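# Stow cardboard box in narrow cabinet's top drawer

## Task

Place the cardboard box inside the uppermost drawer of the slim cabinet with three drawers. At the finish, every drawer in the room must be fully closed, the chair must be standing upright, each cabinet must stay roughly where it started, and the robot must not have fallen or be left leaning.

## Robot and tools

Robot: a Hello Robot Stretch 4, about 1.6 m tall. It has an omni-wheel base (rim within 0.23 m of the base origin), a lift on a mast, one arm that telescopes forward, a three-axis wrist and a five-finger hand. There is only one arm, so every argument names that single arm's joints. Loose items may occasionally get nudged by an outside push.

Frames: the base frame has its origin on the floor under the base centre, x forward, y left, z up, in metres. hand_pose is reported in this frame for the hand point, which sits 0.045 m in front of the palm; the printed value can be somewhat off. The odometry frame is the base frame as it was at the start; base_odometry uses it, counts only wheel turns (slip counts as motion) and gives heading in rad, left positive, -3.142 to 3.142.

Tool move: one action per call. Options:
- base: a relative offset from where the base last reported itself (or from where it is, if a move was still running). {"translate_m": d} forward positive, -2 to 2 m; {"strafe_m": d} left positive, -2 to 2 m; {"rotate_rad": d} counter-clockwise positive, -3.2 to 3.2 rad. translate_m and strafe_m may be combined for a straight diagonal; rotate_rad goes alone.
- joints: absolute targets, keyed by name, each a single number. lift_m 0 to 1.2 (m); arm_m 0 to 0.55 (m extension); wrist_yaw_rad -1.134 to 4.276 (0 ahead, left positive, 3.14 folded back); wrist_pitch_rad -1.117 to 4.259 (0 level, 1.57 pointing down); wrist_roll_rad -1.117 to 4.259 (0 palm up, 1.57 palm to the robot's right, 3.14 palm down). Hand entries hand_little, hand_ring, hand_middle, hand_index, hand_thumb_bend on a -1 (curled) to +1 (straight) scale; hand_thumb_turn +1 beside the palm, -1 opposite the fingers. hand_force_limit (-1 to 1, about 0 to 10 N at the fingertip, 15 N for thumb motors) and hand_speed (-0.96 to 1) are settings, not motions. Out-of-range joint targets are clipped and reported; other bad values make the call refused.
- pace: "slow", "default", "fast" or "max". speeds: per-joint top speed override for lift_m, arm_m and the wrist joints. A high lift slows the base.
- contact_limits: 0 (gentlest) to 1 for arm_m, lift_m, translate_m, strafe_m, rotate_rad, each only next to its own command; default 0.5. Even at 0 the arm needs a firm shove to stop.
- {"end_of_arm": "enable_torque"} alone reactivates a wrist motor that shut off.
- cameras: list of head_camera, head_left_camera, head_right_camera, wrist_camera or all. blocking: true waits for everything to settle; false returns quickly, and a later move only overrides what it names.
A call with no action just reports state and images.

wait: seconds from 0 to 10, optional cameras; it returns early once running moves settle. stop: brakes all your running motions and re-brakes slack wheels. zoom_image: camera plus region [x0, y0, x1, y1] in pixels of that camera's latest image, at most 504 by 504. show_instructions: shows the reference page. finished_scene: ends the run, irreversibly (scene 1).

If a move or wait is refused, or an uncommanded stop happens during it, the remaining move, wait and finished_scene calls in that reply are skipped.

Result lines: "move" is done, or the worst status. base_status and joint_status per motion: done, moving, off_target (rested away from target, may still push), contact_stop (held back, now slack), time_out (target dropped), limit_stop_at_own_body, limit_stop_at_tilt (lean above 6 degrees; lift, arm and wheels go limp), torque_fault (a wrist motor is off). on_its_own lists what happened without your command, such as slack joints. lidar_m: 12 distances in metres, 30 degree sectors starting straight ahead and going counter-clockwise (4th left, 7th behind, 10th right); "-" means nothing seen or closer than 0.25 m. wrist_depth_mm: 7x7 grid of depths, 100 to 2000 mm. turned_by_wheels vs turned_by_imu differing by over about 0.1 rad in one move suggests a collision or slip. base_tilt in degrees. motor_effort in percent with peak in brackets; servo_current in mA for the wrist. hand_stopped_by gives six words (little, ring, middle, index, thumb_bend, thumb_turn): moving, target, force, stalled or fault; the *_load_n values are fingertip forces in N, positive when pushed open.

Hand details: a finger motor only moves when its target changes by 0.002 or more, locks on arrival or when its load hits hand_force_limit. To tighten, raise the limit and send a more-closed target; to release, send a more-open one. Use hand_speed -0.94 or lower for a soft grip. With the thumb opposed, the hand wraps objects 0.035 to 0.065 m thick, or handles down to 0.025 m. The wrist camera sits behind the palm heel and can collide.

Avoid: self-collision (hand over the base with a low lift, tilted-up plus rolled wrist, large right turn with upward tilt), wrist pressing on the arm, tipping (over 1 kg in hand with arm_m beyond 0.2 while driving, or strong pushes/pulls with a high hand), hard impacts with fixed or heavy objects, dropping things from height, knocking the chair over, shifting the cabinets, and overloading fingers by pushing, twisting or swinging loads fast.

Each tool is called after "Emit:" as name([rows], argument=value, ...), one row to a line, values as JSON.

Reference images:

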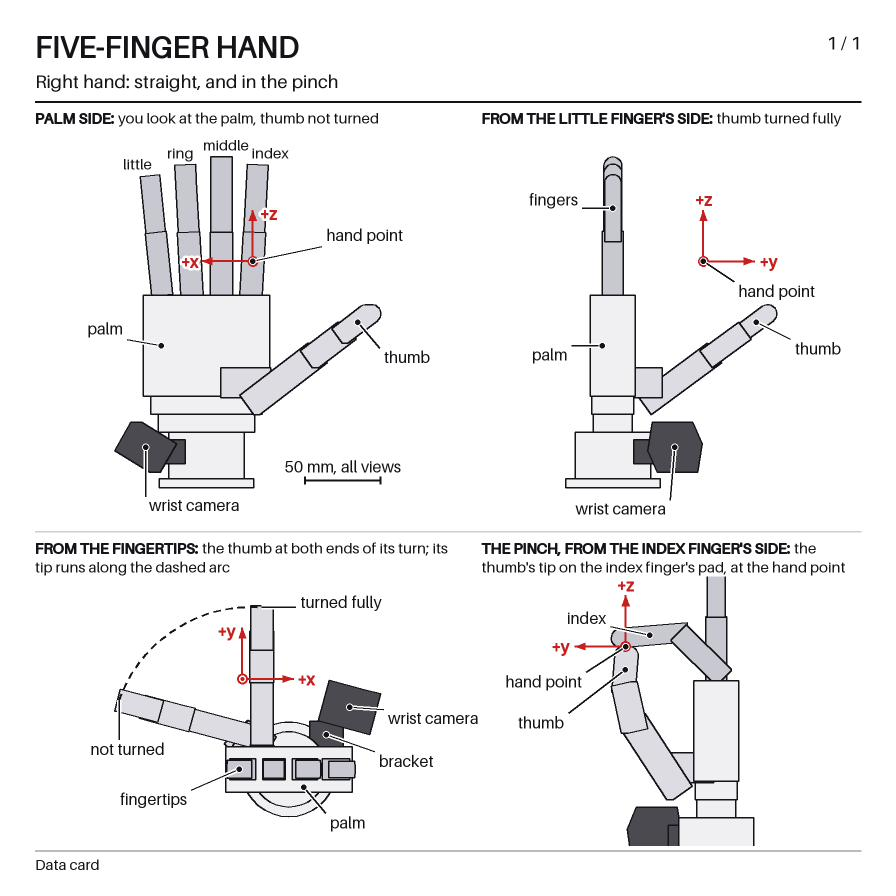

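## Session

Emit:
move()

Scene clock: 0.00 s.
base_odometry: x=+0.000 y=+0.000 heading=+0.000
turned_by_wheels: +0.000
turned_by_imu: +0.000
base_tilt: forward=+0.6 right=+0.8
lidar_m: 1.37 1.93 1.95 2.27 0.99 0.93 2.47 2.05 2.20 1.90 1.68 1.24
base_status: not commanded
joint_positions: lift_m=+0.288 arm_m=+0.000 wrist_yaw_rad=+3.138 wrist_pitch_rad=+0.004 wrist_roll_rad=+0.000 hand_little=+1.000 hand_ring=+1.000 hand_middle=+1.000 hand_index=+1.000 hand_thumb_turn=+1.000 hand_thumb_bend=+1.000 hand_force_limit=+0.000 hand_speed=-0.800
joint_status: not commanded
measured_speeds: all 0
hand_stopped_by: target,target,target,target,target,target
little_load_n: 0.0
ring_load_n: -0.5
middle_load_n: 0.5
index_load_n: 0.0
thumb_bend_load_n: 0.0
thumb_turn_load_n: 0.0
motor_effort: lift_m=+20 arm_m=-5 wheel_0=+0 wheel_1=+2 wheel_2=-1
servo_current: wrist_yaw_rad=39 wrist_pitch_rad=46 wrist_roll_rad=46
hand_pose: x=-0.0504 y=+0.1189 z=+0.5250 quat_wxyz=(-0.498, -0.500, +0.502, +0.500) (m; base frame)
wrist_depth_mm: - - - - - - - / - - - - - - - / - - 148 - - - - / - 143 189 - - - - / 207 - - - - - - / 225 1756 1808 1808 - 1863 - / 236 1229 123 117 - - -
pictures: head_camera, head_left_camera, head_right_camera, wrist_camera

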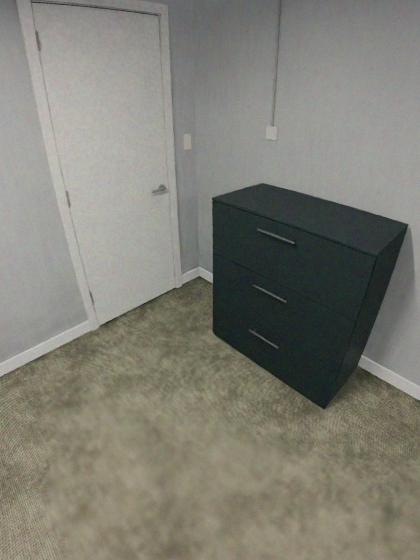

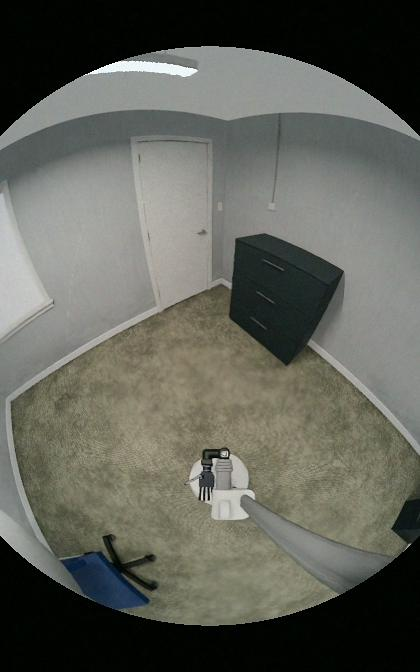

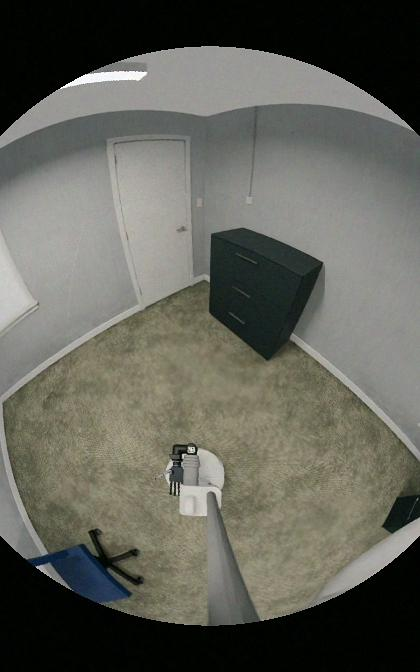

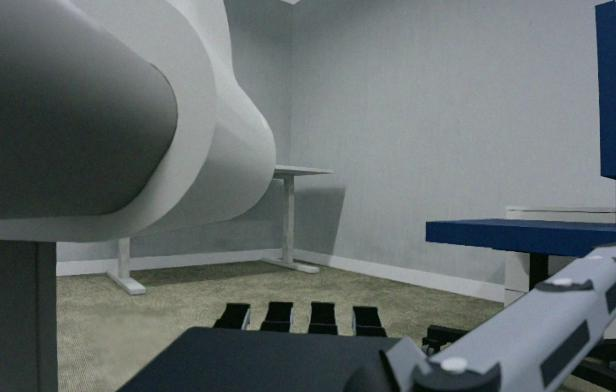

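Emit:
move(base={"rotate_rad": 1.57}, cameras=["head_camera","head_left_camera","head_right_camera"])

Emit:
move(base={"rotate_rad": 1.57}, cameras=["head_camera","head_left_camera","head_right_camera"])

Scene clock: 2.43 s.
move: done
base_odometry: x=+0.000 y=+0.000 heading=+1.569
turned_by_wheels: +1.569
turned_by_imu: +1.558
base_tilt: forward=+0.6 right=+0.8
lidar_m: 2.28 1.10 0.93 2.29 2.03 2.17 1.93 1.70 1.24 1.41 1.93 1.91
base_status: done
joint_positions: lift_m=+0.288 arm_m=+0.000 wrist_yaw_rad=+3.138 wrist_pitch_rad=+0.004 wrist_roll_rad=+0.000 hand_little=+1.000 hand_ring=+1.000 hand_middle=+1.000 hand_index=+1.000 hand_thumb_turn=+1.000 hand_thumb_bend=+1.000 hand_force_limit=+0.000 hand_speed=-0.800
joint_status: not commanded
measured_speeds: all 0
hand_stopped_by: target,target,target,target,target,target
little_load_n: 0.0
ring_load_n: 0.0
middle_load_n: 0.0
index_load_n: 0.0
thumb_bend_load_n: 0.0
thumb_turn_load_n: 0.0
motor_effort: lift_m=+20(20) arm_m=-5(5) wheel_0=-3(11) wheel_1=-2(11) wheel_2=-3(11)
servo_current: wrist_yaw_rad=46(52) wrist_pitch_rad=52(59) wrist_roll_rad=46(72)
hand_pose: x=-0.0504 y=+0.1189 z=+0.5250 quat_wxyz=(-0.498, -0.500, +0.502, +0.500) (m; base frame)
wrist_depth_mm: - - - - - - - / - - - - - - - / - - 152 - - - - / - 143 196 - - - - / 210 - - - - - - / 226 1576 1808 1863 - 1863 - / 226 1229 123 117 - - -
pictures: head_camera, head_left_camera, head_right_camera

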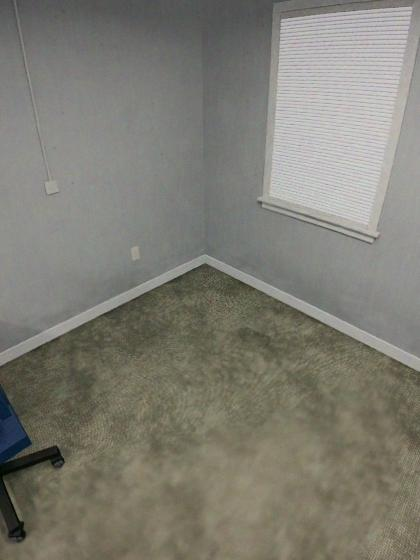

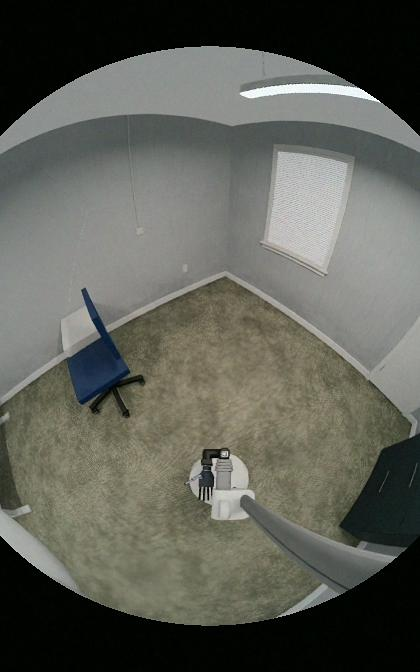

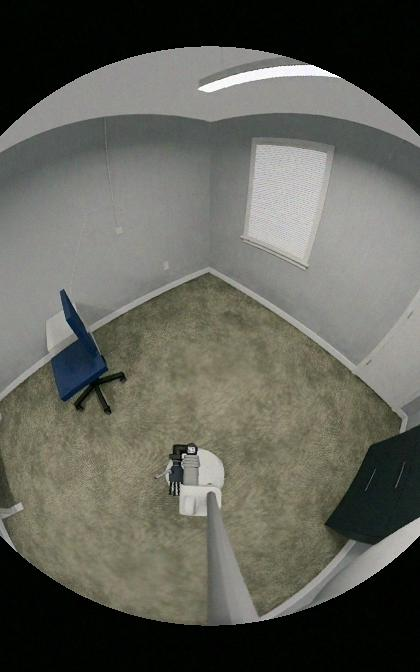

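Scene clock: 4.50 s.
move: done
base_odometry: x=+0.000 y=+0.000 heading=+3.139
turned_by_wheels: +1.569
turned_by_imu: +1.558
base_tilt: forward=+0.6 right=+0.8
lidar_m: 2.29 2.03 2.16 1.94 1.69 1.25 1.38 1.97 1.96 2.31 2.04 0.94
base_status: done
joint_positions: lift_m=+0.288 arm_m=+0.000 wrist_yaw_rad=+3.138 wrist_pitch_rad=+0.004 wrist_roll_rad=+0.000 hand_little=+1.000 hand_ring=+1.000 hand_middle=+1.000 hand_index=+1.000 hand_thumb_turn=+1.000 hand_thumb_bend=+1.000 hand_force_limit=+0.000 hand_speed=-0.800
joint_status: not commanded
measured_speeds: all 0
hand_stopped_by: target,target,target,target,target,target
little_load_n: 0.0
ring_load_n: 0.0
middle_load_n: 0.0
index_load_n: 0.0
thumb_bend_load_n: 0.0
thumb_turn_load_n: 0.0
motor_effort: lift_m=+20(20) arm_m=-5(5) wheel_0=-3(13) wheel_1=-2(12) wheel_2=-3(11)
servo_current: wrist_yaw_rad=39(46) wrist_pitch_rad=39(52) wrist_roll_rad=26(72)
hand_pose: x=-0.0503 y=+0.1189 z=+0.5250 quat_wxyz=(-0.498, -0.500, +0.502, +0.500) (m; base frame)
wrist_depth_mm: - - - - - - - / - - - - - - - / - - 152 - - - 1464 / - 143 195 - - - 1430 / 210 1983 - - - - - / 226 1618 1808 208 - - - / 225 1229 123 117 - - -
pictures: head_camera, head_left_camera, head_right_camera

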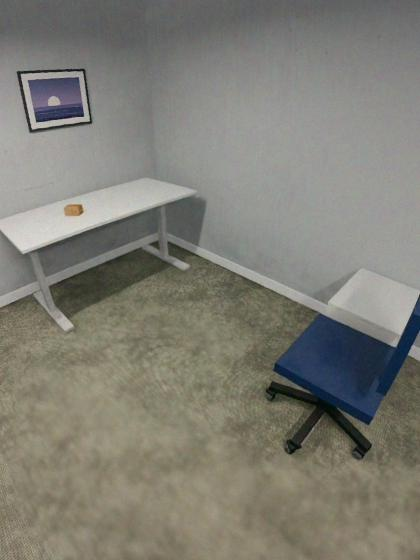

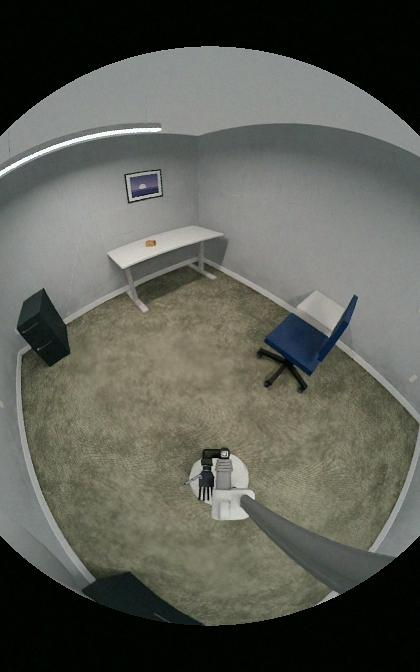

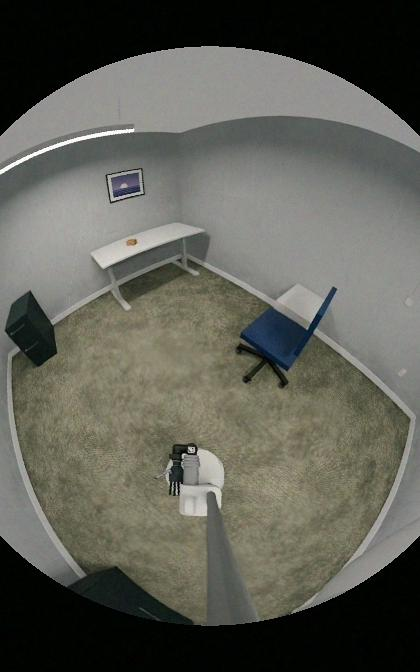

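Emit:
zoom_image(camera="head_camera", region=[0, 150, 220, 350])

Emit:
zoom_image(camera="head_camera", region=[240, 240, 420, 480])

Emit:
zoom_image(camera="head_left_camera", region=[0, 220, 180, 400])

Emit:
move(base={"rotate_rad": 0.7}, cameras=["head_camera","head_left_camera","head_right_camera"])

Scaled by 2.291 from the camera's 420x560 image, which has a finer 1200x1600 frame.

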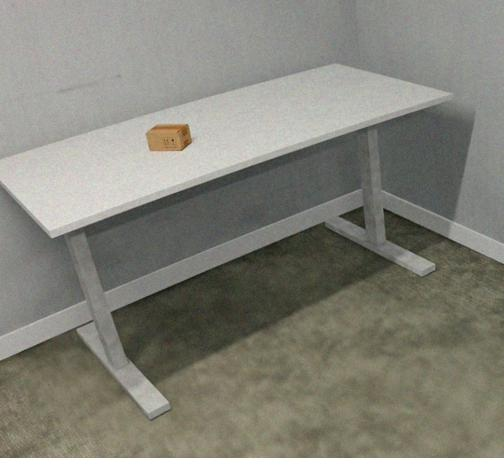

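Scaled by 2.100 from the camera's 420x560 image, which has a finer 1200x1600 frame.

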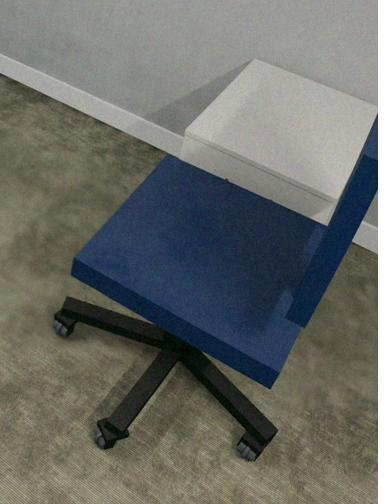

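Scaled by 2.800 from the camera's 420x672 image, which has a finer 600x960 frame.

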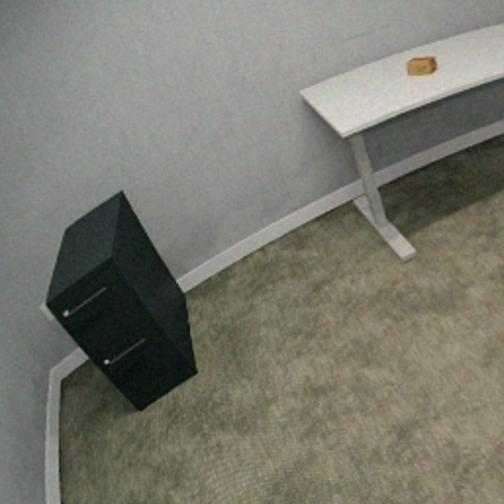

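Scene clock: 6.23 s.
move: done
base_odometry: x=+0.000 y=+0.000 heading=-2.445
turned_by_wheels: +0.699
turned_by_imu: +0.694
base_tilt: forward=+0.6 right=+0.8
lidar_m: 2.03 2.19 1.81 1.68 1.24 1.60 1.92 2.03 2.20 0.96 0.98 2.13
base_status: done
joint_positions: lift_m=+0.288 arm_m=+0.000 wrist_yaw_rad=+3.138 wrist_pitch_rad=+0.004 wrist_roll_rad=+0.000 hand_little=+1.000 hand_ring=+1.000 hand_middle=+1.000 hand_index=+1.000 hand_thumb_turn=+1.000 hand_thumb_bend=+1.000 hand_force_limit=+0.000 hand_speed=-0.800
joint_status: not commanded
measured_speeds: all 0
hand_stopped_by: target,target,target,target,target,target
little_load_n: 0.0
ring_load_n: 0.0
middle_load_n: 0.0
index_load_n: 0.0
thumb_bend_load_n: 0.0
thumb_turn_load_n: 0.0
motor_effort: lift_m=+20(20) arm_m=-5(5) wheel_0=-3(11) wheel_1=-2(10) wheel_2=-3(10)
servo_current: wrist_yaw_rad=33(52) wrist_pitch_rad=52(52) wrist_roll_rad=52(65)
hand_pose: x=-0.0503 y=+0.1189 z=+0.5250 quat_wxyz=(-0.498, -0.500, +0.502, +0.500) (m; base frame)
wrist_depth_mm: - - - - - - - / - - - - - - - / - - 152 - - - - / - 143 196 - - - - / 208 - - - - - - / 227 1808 1808 1808 - - - / 226 1229 123 117 - - -
pictures: head_camera, head_left_camera, head_right_camera

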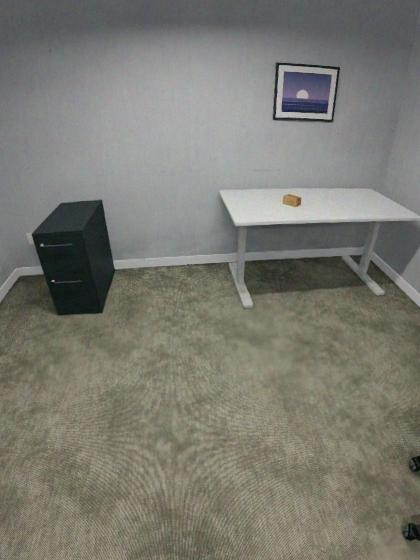

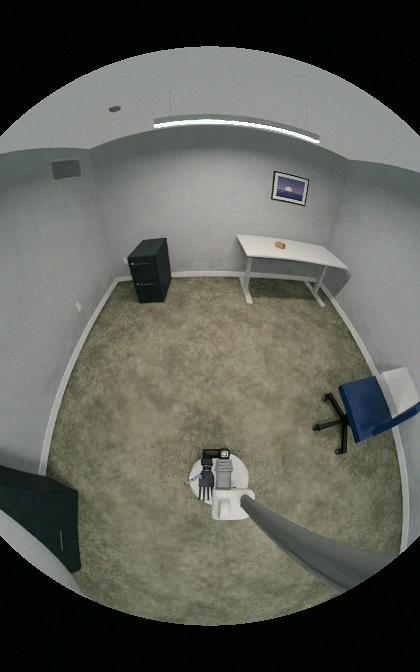

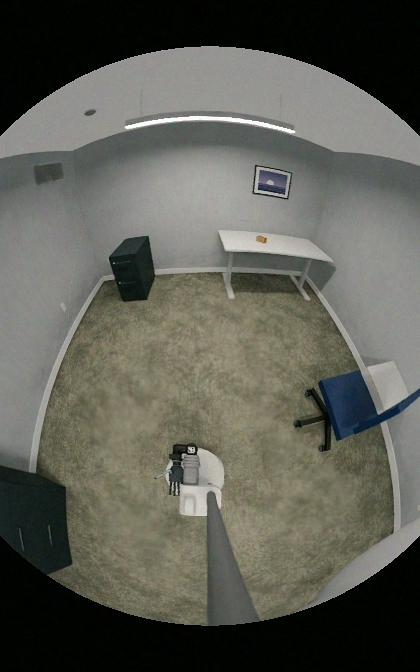

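Emit:
zoom_image(camera="head_camera", region=[10, 180, 140, 330])

Emit:
zoom_image(camera="head_left_camera", region=[300, 340, 420, 480])

Scaled by 3.360 from the camera's 420x560 image, which has a finer 1200x1600 frame.

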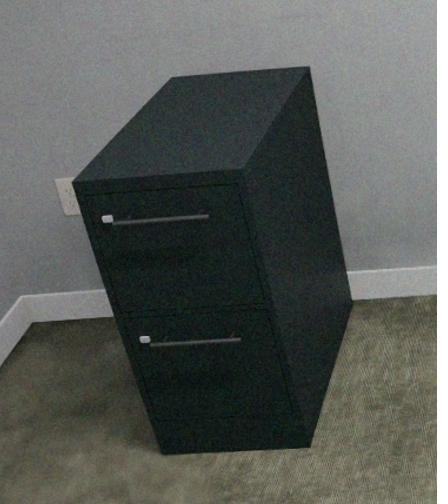

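Scaled by 3.600 from the camera's 420x672 image, which has a finer 600x960 frame.

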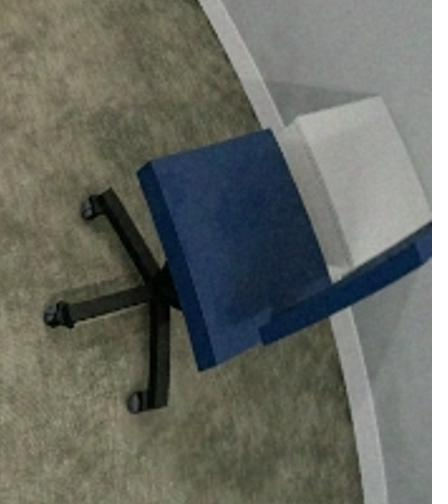

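Emit:
move(base={"rotate_rad": -1.4}, cameras=["head_camera","head_left_camera","head_right_camera"])

Emit:
zoom_image(camera="head_camera", region=[20, 180, 400, 480])

Scene clock: 8.90 s.
move: done
base_odometry: x=+0.000 y=+0.000 heading=+2.439
turned_by_wheels: -1.399
turned_by_imu: -1.390
base_tilt: forward=+0.6 right=+0.7
lidar_m: 0.93 1.01 2.02 2.19 2.13 1.71 1.25 1.30 1.98 1.92 2.12 2.07
base_status: done
joint_positions: lift_m=+0.288 arm_m=+0.000 wrist_yaw_rad=+3.138 wrist_pitch_rad=+0.004 wrist_roll_rad=+0.000 hand_little=+1.000 hand_ring=+1.000 hand_middle=+1.000 hand_index=+1.000 hand_thumb_turn=+1.000 hand_thumb_bend=+1.000 hand_force_limit=+0.000 hand_speed=-0.800
joint_status: not commanded
measured_speeds: all 0
hand_stopped_by: target,target,target,target,target,target
little_load_n: 0.0
ring_load_n: 0.0
middle_load_n: 0.0
index_load_n: 0.0
thumb_bend_load_n: 0.0
thumb_turn_load_n: 0.0
motor_effort: lift_m=+20(20) arm_m=-5(5) wheel_0=+2(15) wheel_1=+3(11) wheel_2=+3(10)
servo_current: wrist_yaw_rad=46(46) wrist_pitch_rad=46(52) wrist_roll_rad=46(65)
hand_pose: x=-0.0503 y=+0.1189 z=+0.5250 quat_wxyz=(-0.498, -0.500, +0.502, +0.500) (m; base frame)
wrist_depth_mm: - - - - - - - / - - - - - - - / - - 153 - - - - / - 143 195 - - - - / 209 - - - - - - / 226 - - 187 1499 - - / 226 1255 123 117 - - -
pictures: head_camera, head_left_camera, head_right_camera

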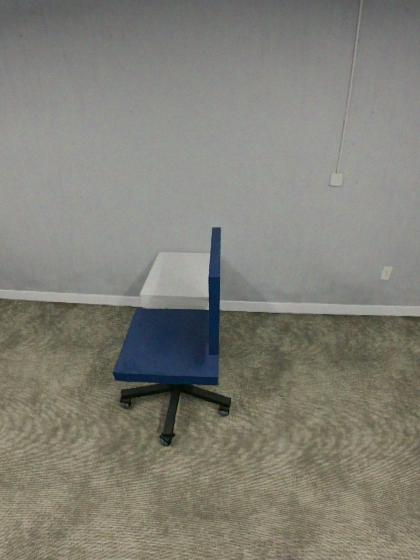

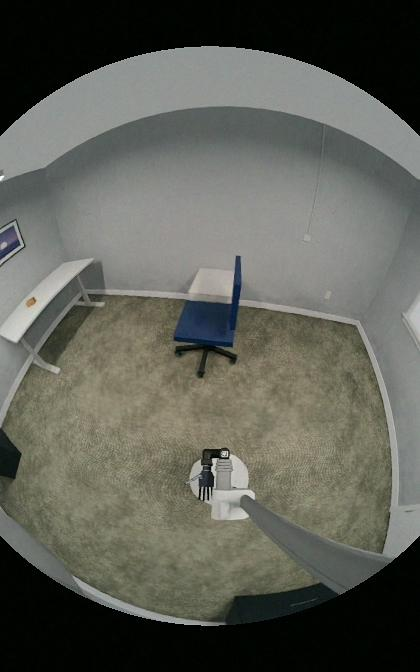

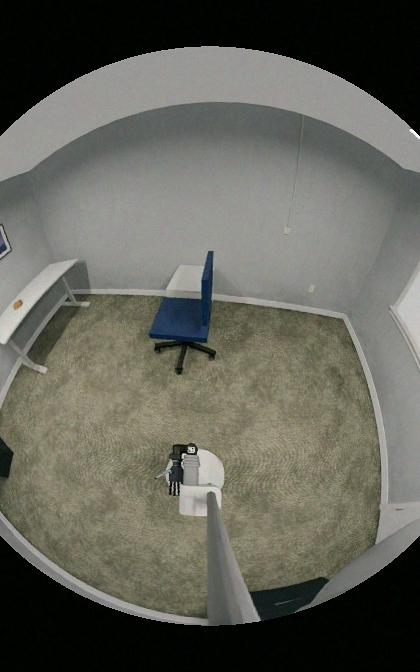

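Scaled by 1.326 from the camera's 420x560 image, which has a finer 1200x1600 frame.

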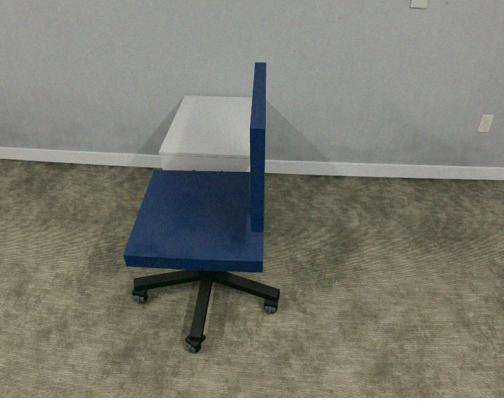

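Emit:
move(base={"rotate_rad": -0.102})

Emit:
move(base={"translate_m": 1.08, "strafe_m": 1.0}, cameras=["head_camera","head_left_camera","head_right_camera"])

Scene clock: 13.40 s.
move: done
base_odometry: x=+0.000 y=+0.000 heading=+2.337
turned_by_wheels: -0.101
turned_by_imu: -0.101
base_tilt: forward=+0.6 right=+0.8
lidar_m: 0.96 0.96 2.06 2.01 2.20 1.74 1.25 1.25 2.03 1.92 2.04 2.11
base_status: done
joint_positions: lift_m=+0.288 arm_m=+0.000 wrist_yaw_rad=+3.138 wrist_pitch_rad=+0.004 wrist_roll_rad=+0.000 hand_little=+1.000 hand_ring=+1.000 hand_middle=+1.000 hand_index=+1.000 hand_thumb_turn=+1.000 hand_thumb_bend=+1.000 hand_force_limit=+0.000 hand_speed=-0.800
joint_status: not commanded
measured_speeds: all 0
hand_stopped_by: target,target,target,target,target,target
little_load_n: 0.0
ring_load_n: 0.0
middle_load_n: 0.0
index_load_n: 0.0
thumb_bend_load_n: 0.0
thumb_turn_load_n: 0.0
motor_effort: lift_m=+20(20) arm_m=-5(5) wheel_0=+4(10) wheel_1=+2(8) wheel_2=+2(8)
servo_current: wrist_yaw_rad=46(46) wrist_pitch_rad=39(52) wrist_roll_rad=52(72)
hand_pose: x=-0.0503 y=+0.1189 z=+0.5250 quat_wxyz=(-0.498, -0.500, +0.502, +0.500) (m; base frame)
wrist_depth_mm: - - - - - - - / - - - - - - - / - - 153 - - - - / - 143 196 - - - - / 209 - - - - - - / - - 136 186 - - - / 225 1229 123 117 - - -
pictures: none

Scene clock: 19.73 s.
move: done
base_odometry: x=-1.469 y=+0.085 heading=+2.337
turned_by_wheels: +0.000
turned_by_imu: -0.004
base_tilt: forward=+0.6 right=+0.8
lidar_m: 0.99 1.04 1.02 0.96 1.01 2.01 2.73 2.63 3.07 0.41 0.48 0.68
base_status: done
joint_positions: lift_m=+0.288 arm_m=+0.000 wrist_yaw_rad=+3.138 wrist_pitch_rad=+0.004 wrist_roll_rad=+0.000 hand_little=+1.000 hand_ring=+1.000 hand_middle=+1.000 hand_index=+1.000 hand_thumb_turn=+1.000 hand_thumb_bend=+1.000 hand_force_limit=+0.000 hand_speed=-0.800
joint_status: not commanded
measured_speeds: all 0
hand_stopped_by: target,target,target,target,target,target
little_load_n: 0.0
ring_load_n: 0.0
middle_load_n: 0.0
index_load_n: 0.0
thumb_bend_load_n: 0.0
thumb_turn_load_n: 0.0
motor_effort: lift_m=+20(20) arm_m=-5(5) wheel_0=-3(11) wheel_1=+4(16) wheel_2=-4(13)
servo_current: wrist_yaw_rad=46(52) wrist_pitch_rad=46(52) wrist_roll_rad=65(78)
hand_pose: x=-0.0503 y=+0.1189 z=+0.5250 quat_wxyz=(-0.498, -0.500, +0.502, +0.500) (m; base frame)
wrist_depth_mm: - - - - - - - / - - - - - - - / - - 153 - - - - / - 143 196 - - - 1661 / 209 - - - - - - / 227 1756 1808 1808 - - - / 225 1229 123 117 - - -
pictures: head_camera, head_left_camera, head_right_camera

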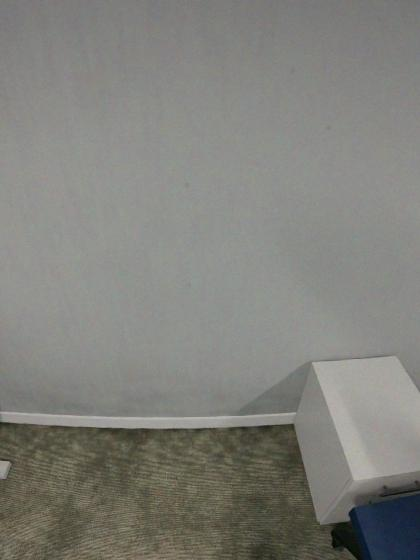

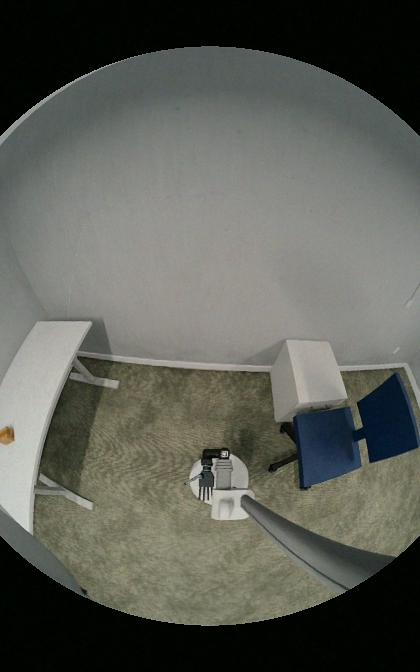

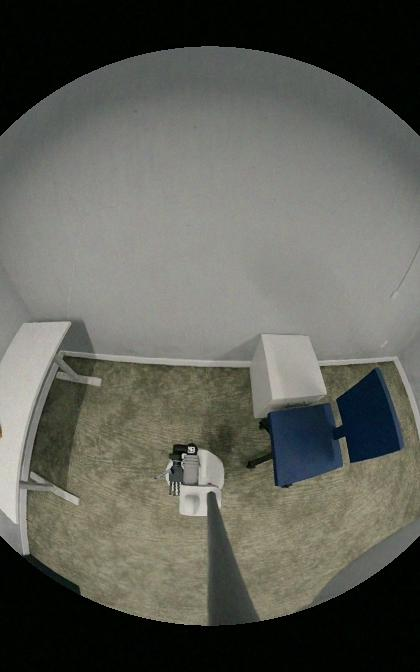

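Emit:
zoom_image(camera="head_left_camera", region=[240, 320, 420, 500])

Emit:
zoom_image(camera="head_camera", region=[280, 380, 420, 560])

Scaled by 2.800 from the camera's 420x672 image, which has a finer 600x960 frame.

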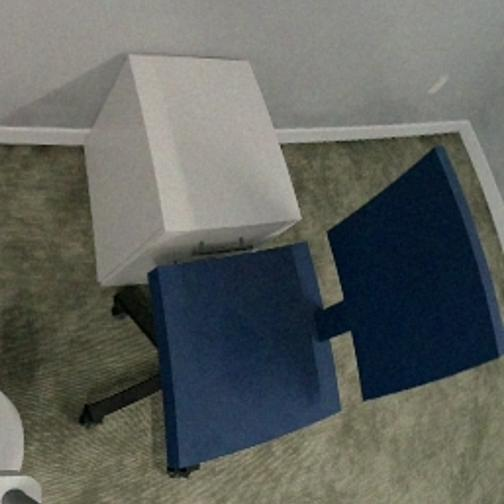

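Scaled by 2.800 from the camera's 420x560 image, which has a finer 1200x1600 frame.

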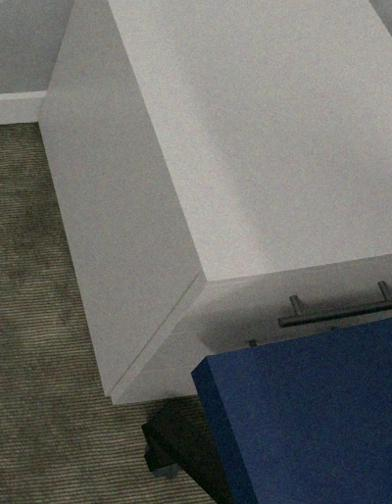

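Emit:
move(base={"strafe_m": -0.13})

Emit:
move(base={"strafe_m": -0.25, "translate_m": -0.02}, pace="slow", cameras=["head_left_camera","head_right_camera"])

Scene clock: 24.20 s.
move: done
base_odometry: x=-1.376 y=+0.175 heading=+2.337
turned_by_wheels: +0.000
turned_by_imu: +0.001
base_tilt: forward=+0.6 right=+0.8
lidar_m: 0.98 1.03 1.16 1.10 1.13 2.07 2.72 2.59 2.94 0.30 0.29 0.47
base_status: done
joint_positions: lift_m=+0.288 arm_m=+0.000 wrist_yaw_rad=+3.138 wrist_pitch_rad=+0.004 wrist_roll_rad=+0.000 hand_little=+1.000 hand_ring=+1.000 hand_middle=+1.000 hand_index=+1.000 hand_thumb_turn=+1.000 hand_thumb_bend=+1.000 hand_force_limit=+0.000 hand_speed=-0.800
joint_status: not commanded
measured_speeds: all 0
hand_stopped_by: target,target,target,target,target,target
little_load_n: 0.0
ring_load_n: 0.0
middle_load_n: 0.0
index_load_n: 0.0
thumb_bend_load_n: 0.0
thumb_turn_load_n: 0.0
motor_effort: lift_m=+20(20) arm_m=-5(5) wheel_0=+6(18) wheel_1=-5(15) wheel_2=-1(4)
servo_current: wrist_yaw_rad=39(46) wrist_pitch_rad=46(52) wrist_roll_rad=59(65)
hand_pose: x=-0.0503 y=+0.1189 z=+0.5250 quat_wxyz=(-0.498, -0.500, +0.502, +0.500) (m; base frame)
wrist_depth_mm: - - 247 - - - - / - - - - - - - / - - 148 - - - - / - 142 191 - - - 1708 / 205 - - - - - 1983 / 223 1756 1808 1808 - - - / 221 1229 123 117 - - -
pictures: none

Scene clock: 27.90 s.
move: done
base_odometry: x=-1.182 y=+0.333 heading=+2.337
turned_by_wheels: +0.000
turned_by_imu: +0.001
base_tilt: forward=+0.6 right=+0.7
lidar_m: 0.49 1.06 1.39 1.32 1.39 2.23 2.71 2.46 2.70 0.25 0.25 0.39
base_status: done
joint_positions: lift_m=+0.288 arm_m=+0.000 wrist_yaw_rad=+3.138 wrist_pitch_rad=+0.004 wrist_roll_rad=+0.000 hand_little=+1.000 hand_ring=+1.000 hand_middle=+1.000 hand_index=+1.000 hand_thumb_turn=+1.000 hand_thumb_bend=+1.000 hand_force_limit=+0.000 hand_speed=-0.800
joint_status: not commanded
measured_speeds: all 0
hand_stopped_by: target,target,target,target,target,target
little_load_n: 0.0
ring_load_n: 0.0
middle_load_n: 0.0
index_load_n: 0.0
thumb_bend_load_n: 0.0
thumb_turn_load_n: 0.0
motor_effort: lift_m=+20(20) arm_m=-5(5) wheel_0=+13(20) wheel_1=-10(15) wheel_2=+0(7)
servo_current: wrist_yaw_rad=46(52) wrist_pitch_rad=46(59) wrist_roll_rad=39(72)
hand_pose: x=-0.0503 y=+0.1189 z=+0.5250 quat_wxyz=(-0.498, -0.500, +0.502, +0.500) (m; base frame)
wrist_depth_mm: - - 252 - - - - / - - - - - - - / - - 151 - - - - / - 143 189 - - - - / 206 - - - - - - / 224 1808 1863 1863 - - - / 235 1229 123 117 - - -
pictures: head_left_camera, head_right_camera

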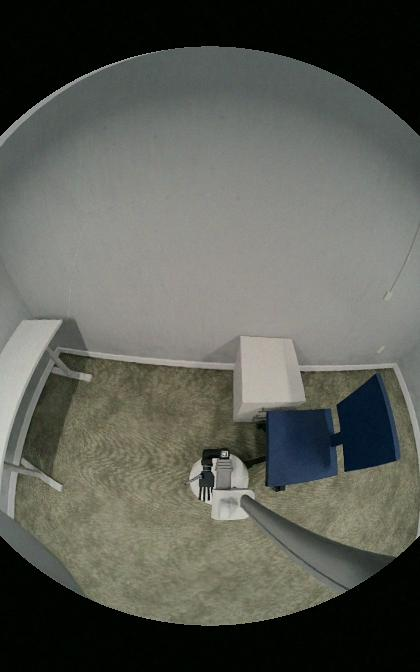

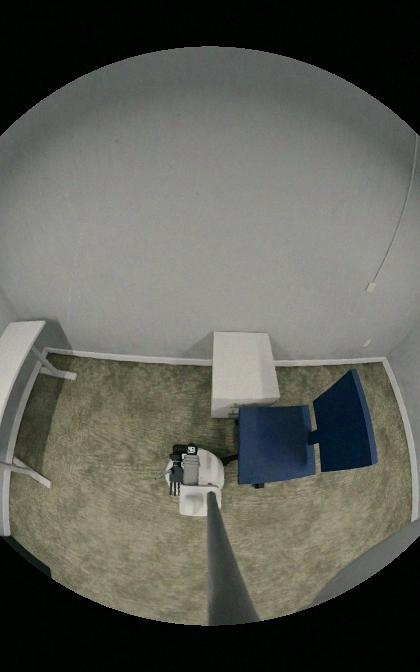

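Emit:
move(base={"strafe_m": -0.5, "translate_m": -0.08}, pace="slow", cameras=["head_camera","head_left_camera","head_right_camera"])

Scene clock: 34.33 s.
move: done
base_odometry: x=-0.767 y=+0.622 heading=+2.338
turned_by_wheels: +0.000
turned_by_imu: +0.002
base_tilt: forward=+0.7 right=+0.8
lidar_m: 0.52 0.54 1.58 1.82 1.93 2.72 2.24 2.26 2.16 0.26 0.26 0.30
base_status: done
joint_positions: lift_m=+0.288 arm_m=+0.000 wrist_yaw_rad=+3.138 wrist_pitch_rad=+0.004 wrist_roll_rad=+0.000 hand_little=+1.000 hand_ring=+1.000 hand_middle=+1.000 hand_index=+1.000 hand_thumb_turn=+1.000 hand_thumb_bend=+1.000 hand_force_limit=+0.000 hand_speed=-0.800
joint_status: not commanded
measured_speeds: all 0
hand_stopped_by: target,target,target,target,target,target
little_load_n: 0.0
ring_load_n: 0.0
middle_load_n: 0.5
index_load_n: 0.0
thumb_bend_load_n: 0.0
thumb_turn_load_n: 0.0
motor_effort: lift_m=+20(20) arm_m=-5(5) wheel_0=+13(22) wheel_1=-9(19) wheel_2=+0(9)
servo_current: wrist_yaw_rad=39(52) wrist_pitch_rad=46(59) wrist_roll_rad=46(78)
hand_pose: x=-0.0503 y=+0.1189 z=+0.5250 quat_wxyz=(-0.498, -0.500, +0.502, +0.500) (m; base frame)
wrist_depth_mm: - - - - - - - / - - - - - - - / - - 148 - - - - / - 143 190 - - - - / 207 - - - - - - / 224 1756 1808 1863 - - - / 236 1255 122 117 - - -
pictures: head_camera, head_left_camera, head_right_camera

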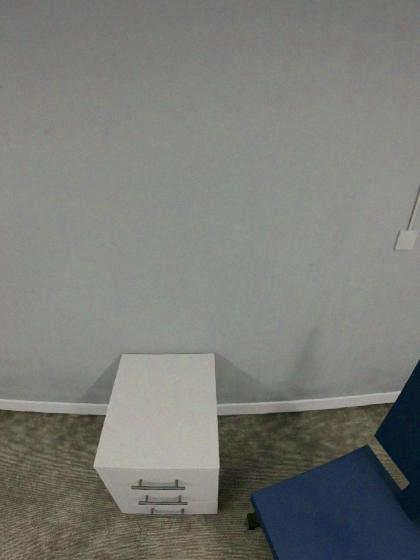

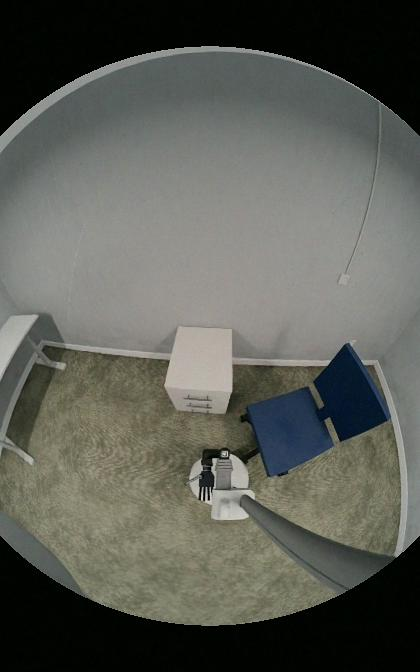

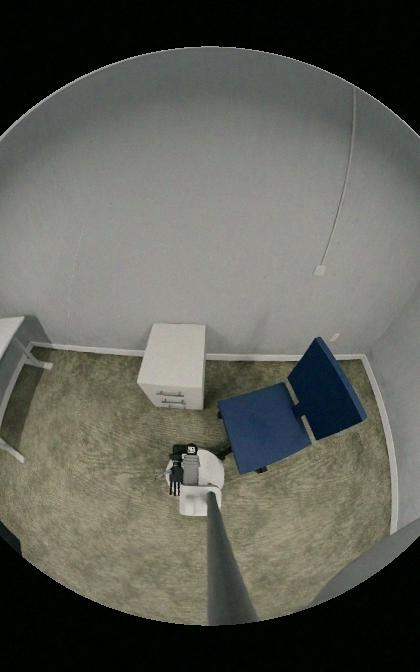

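Emit:
zoom_image(camera="head_camera", region=[80, 340, 240, 530])

Scaled by 2.653 from the camera's 420x560 image, which has a finer 1200x1600 frame.

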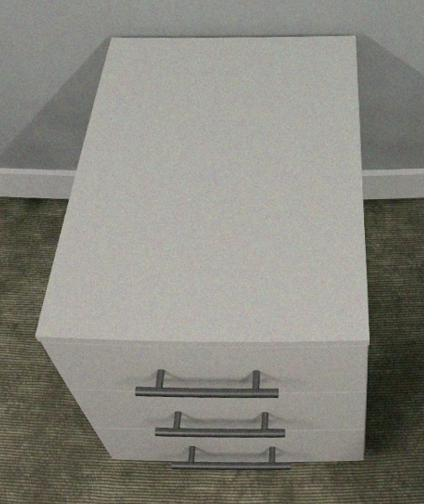

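Emit:
move(base={"translate_m": -0.3}, joints={"lift_m": 0.8})

Emit:
move(joints={"wrist_yaw_rad": 0, "wrist_pitch_rad": 1.57, "wrist_roll_rad": 3.14}, cameras=["all"])

Scene clock: 39.13 s.
move: done
base_odometry: x=-0.559 y=+0.406 heading=+2.338
turned_by_wheels: +0.000
turned_by_imu: +0.000
base_tilt: forward=+0.6 right=+0.8
lidar_m: 0.71 0.85 1.90 1.83 2.33 2.43 1.94 1.99 2.16 2.05 0.45 0.40
base_status: done
joint_positions: lift_m=+0.800 arm_m=+0.000 wrist_yaw_rad=+3.138 wrist_pitch_rad=+0.004 wrist_roll_rad=+0.000 hand_little=+1.000 hand_ring=+1.000 hand_middle=+1.000 hand_index=+1.000 hand_thumb_turn=+1.000 hand_thumb_bend=+1.000 hand_force_limit=+0.000 hand_speed=-0.800
joint_status: all done
measured_speeds: all 0
hand_stopped_by: target,target,target,target,target,target
little_load_n: 0.0
ring_load_n: 0.0
middle_load_n: 0.0
index_load_n: 0.0
thumb_bend_load_n: 0.0
thumb_turn_load_n: 0.0
motor_effort: lift_m=+26(31) arm_m=-5(5) wheel_0=-4(12) wheel_1=-3(12) wheel_2=+5(16)
servo_current: wrist_yaw_rad=46(52) wrist_pitch_rad=46(59) wrist_roll_rad=59(65)
hand_pose: x=-0.0503 y=+0.1189 z=+1.0370 quat_wxyz=(-0.498, -0.500, +0.502, +0.500) (m; base frame)
wrist_depth_mm: - - 251 - - - - / - - - - - - - / - - 150 - - - - / - 142 194 - - - - / 207 - - - - - - / 223 - - - - - - / 222 - 123 117 - - -
pictures: none

Scene clock: 41.50 s.
move: done
base_odometry: x=-0.559 y=+0.406 heading=+2.338
turned_by_wheels: +0.000
turned_by_imu: +0.000
base_tilt: forward=+0.6 right=+0.7
lidar_m: 0.69 0.82 1.88 1.82 2.36 2.44 1.95 1.98 2.14 2.05 0.45 0.42
base_status: not commanded
joint_positions: lift_m=+0.800 arm_m=+0.000 wrist_yaw_rad=+0.002 wrist_pitch_rad=+1.569 wrist_roll_rad=+3.137 hand_little=+1.000 hand_ring=+1.000 hand_middle=+1.000 hand_index=+1.000 hand_thumb_turn=+1.000 hand_thumb_bend=+1.000 hand_force_limit=+0.000 hand_speed=-0.800
joint_status: all done
measured_speeds: all 0
hand_stopped_by: target,target,target,target,target,target
little_load_n: 0.0
ring_load_n: 0.0
middle_load_n: -0.5
index_load_n: 0.0
thumb_bend_load_n: 0.0
thumb_turn_load_n: 0.0
motor_effort: lift_m=+26(26) arm_m=-5(5) wheel_0=-4(4) wheel_1=-3(4) wheel_2=+4(5)
servo_current: wrist_yaw_rad=33(104) wrist_pitch_rad=52(59) wrist_roll_rad=59(130)
hand_pose: x=+0.1112 y=-0.0570 z=+0.7562 quat_wxyz=(-0.001, +0.709, -0.705, +0.001) (m; base frame)
wrist_depth_mm: 960 960 946 715 917 917 904 / 960 946 931 707 707 904 904 / 946 946 931 707 707 904 891 / 960 931 931 707 707 904 891 / 931 931 891 904 891 891 891 / 917 917 904 891 891 878 - / 904 904 122 117 - - -
pictures: head_camera, head_left_camera, head_right_camera, wrist_camera
camera_calibration:
wrist_camera: T_world_to_cam=[[-0.0542332, 0.998133, -0.028082, 0.114265], [0.997939, 0.0532135, -0.0358676, -0.0761121], [-0.0343063, -0.0299694, -0.998962, 0.918972], [0, 0, 0, 1]] pos_world=[0.113679, -0.0824609, 0.918497]

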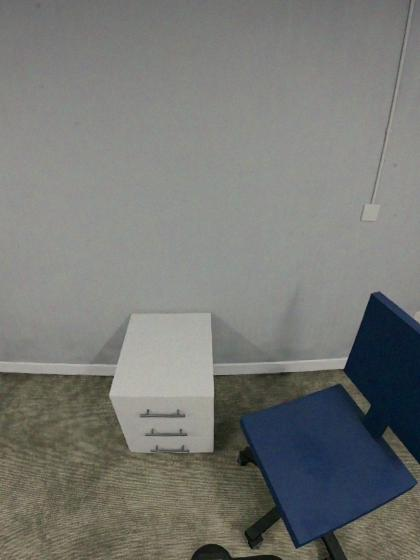

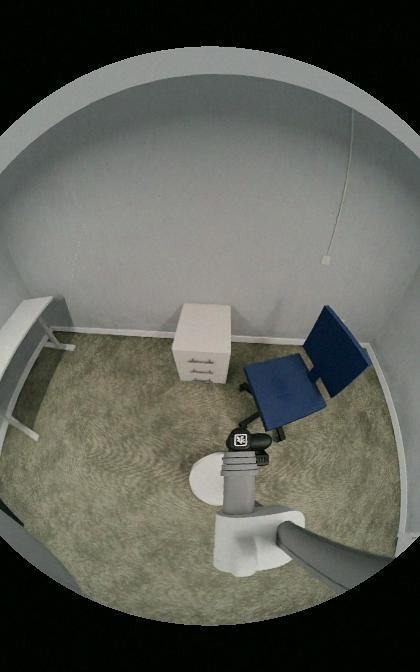

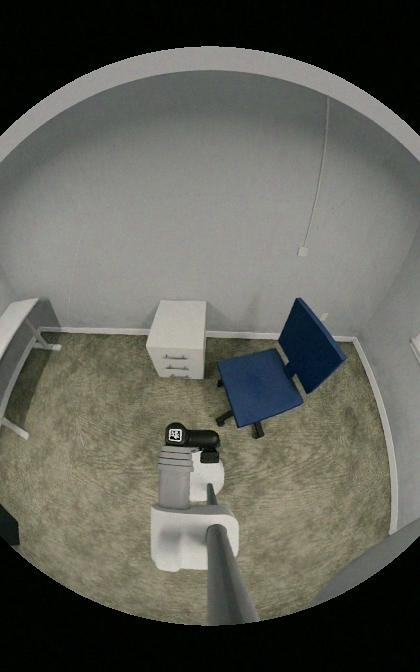

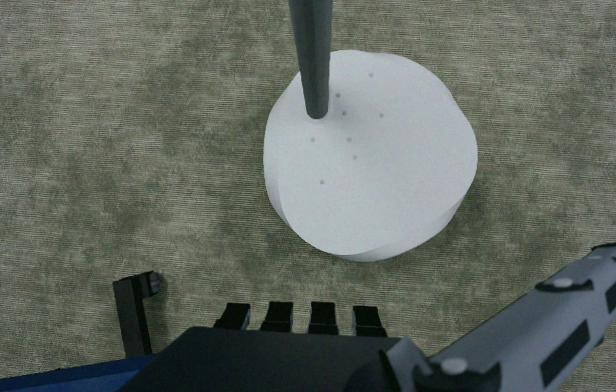

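Emit:
zoom_image(camera="head_camera", region=[100, 370, 220, 460])

Scaled by 4.200 from the camera's 420x560 image, which has a finer 1200x1600 frame.

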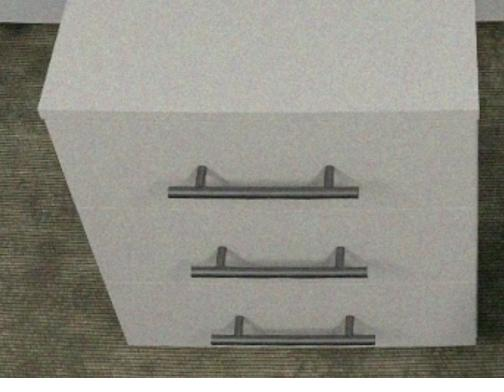

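Emit:
move(base={"strafe_m": 0.25, "translate_m": 0.15}, joints={"arm_m": 0.38}, cameras=["head_camera","wrist_camera"])

Scene clock: 47.00 s.
move: done
base_odometry: x=-0.843 y=+0.341 heading=+2.337
turned_by_wheels: +0.000
turned_by_imu: -0.001
base_tilt: forward=+0.6 right=+0.8
lidar_m: 0.64 1.30 1.66 1.60 2.25 2.47 2.49 2.14 2.42 2.30 0.51 0.63
base_status: done
joint_positions: lift_m=+0.800 arm_m=+0.380 wrist_yaw_rad=+0.001 wrist_pitch_rad=+1.569 wrist_roll_rad=+3.138 hand_little=+1.000 hand_ring=+1.000 hand_middle=+1.000 hand_index=+1.000 hand_thumb_turn=+1.000 hand_thumb_bend=+1.000 hand_force_limit=+0.000 hand_speed=-0.800
joint_status: all done
measured_speeds: all 0
hand_stopped_by: target,target,target,target,target,target
little_load_n: 0.0
ring_load_n: 0.0
middle_load_n: 0.0
index_load_n: 0.0
thumb_bend_load_n: 0.0
thumb_turn_load_n: 0.0
motor_effort: lift_m=+25(26) arm_m=+6(13) wheel_0=-3(17) wheel_1=+5(18) wheel_2=-4(10)
servo_current: wrist_yaw_rad=39(52) wrist_pitch_rad=39(52) wrist_roll_rad=59(78)
hand_pose: x=+0.4910 y=-0.0569 z=+0.7563 quat_wxyz=(-0.001, +0.709, -0.705, +0.001) (m; base frame)
wrist_depth_mm: 931 931 931 732 699 904 891 / 931 931 917 917 904 891 904 / 820 917 917 904 904 878 891 / - 917 931 917 904 891 891 / - 917 917 891 904 891 878 / 931 917 917 207 891 891 - / 917 917 123 117 - - -
pictures: head_camera, wrist_camera
camera_calibration:
wrist_camera: T_world_to_cam=[[-0.0533321, 0.998181, -0.0281128, 0.13445], [0.997988, 0.0523126, -0.0358315, -0.455155], [-0.0342957, -0.0299672, -0.998962, 0.932093], [0, 0, 0, 1]] pos_world=[0.493376, -0.0824629, 0.918597]

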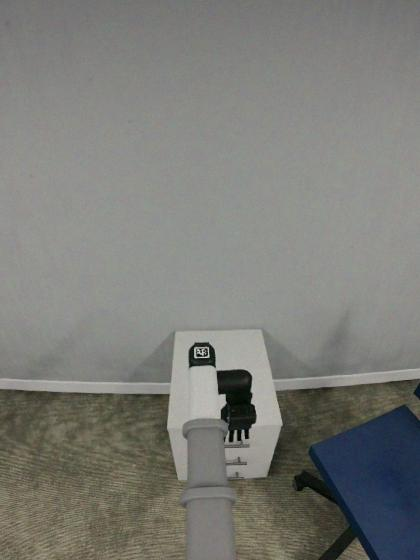

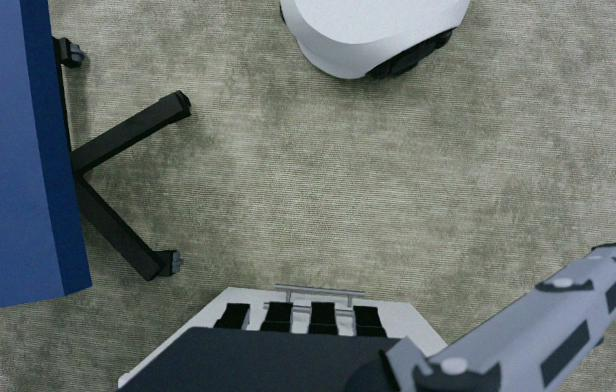

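Emit:
zoom_image(camera="wrist_camera", region=[110, 260, 470, 392])

Scaled by 1.400.

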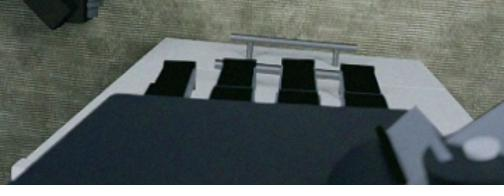

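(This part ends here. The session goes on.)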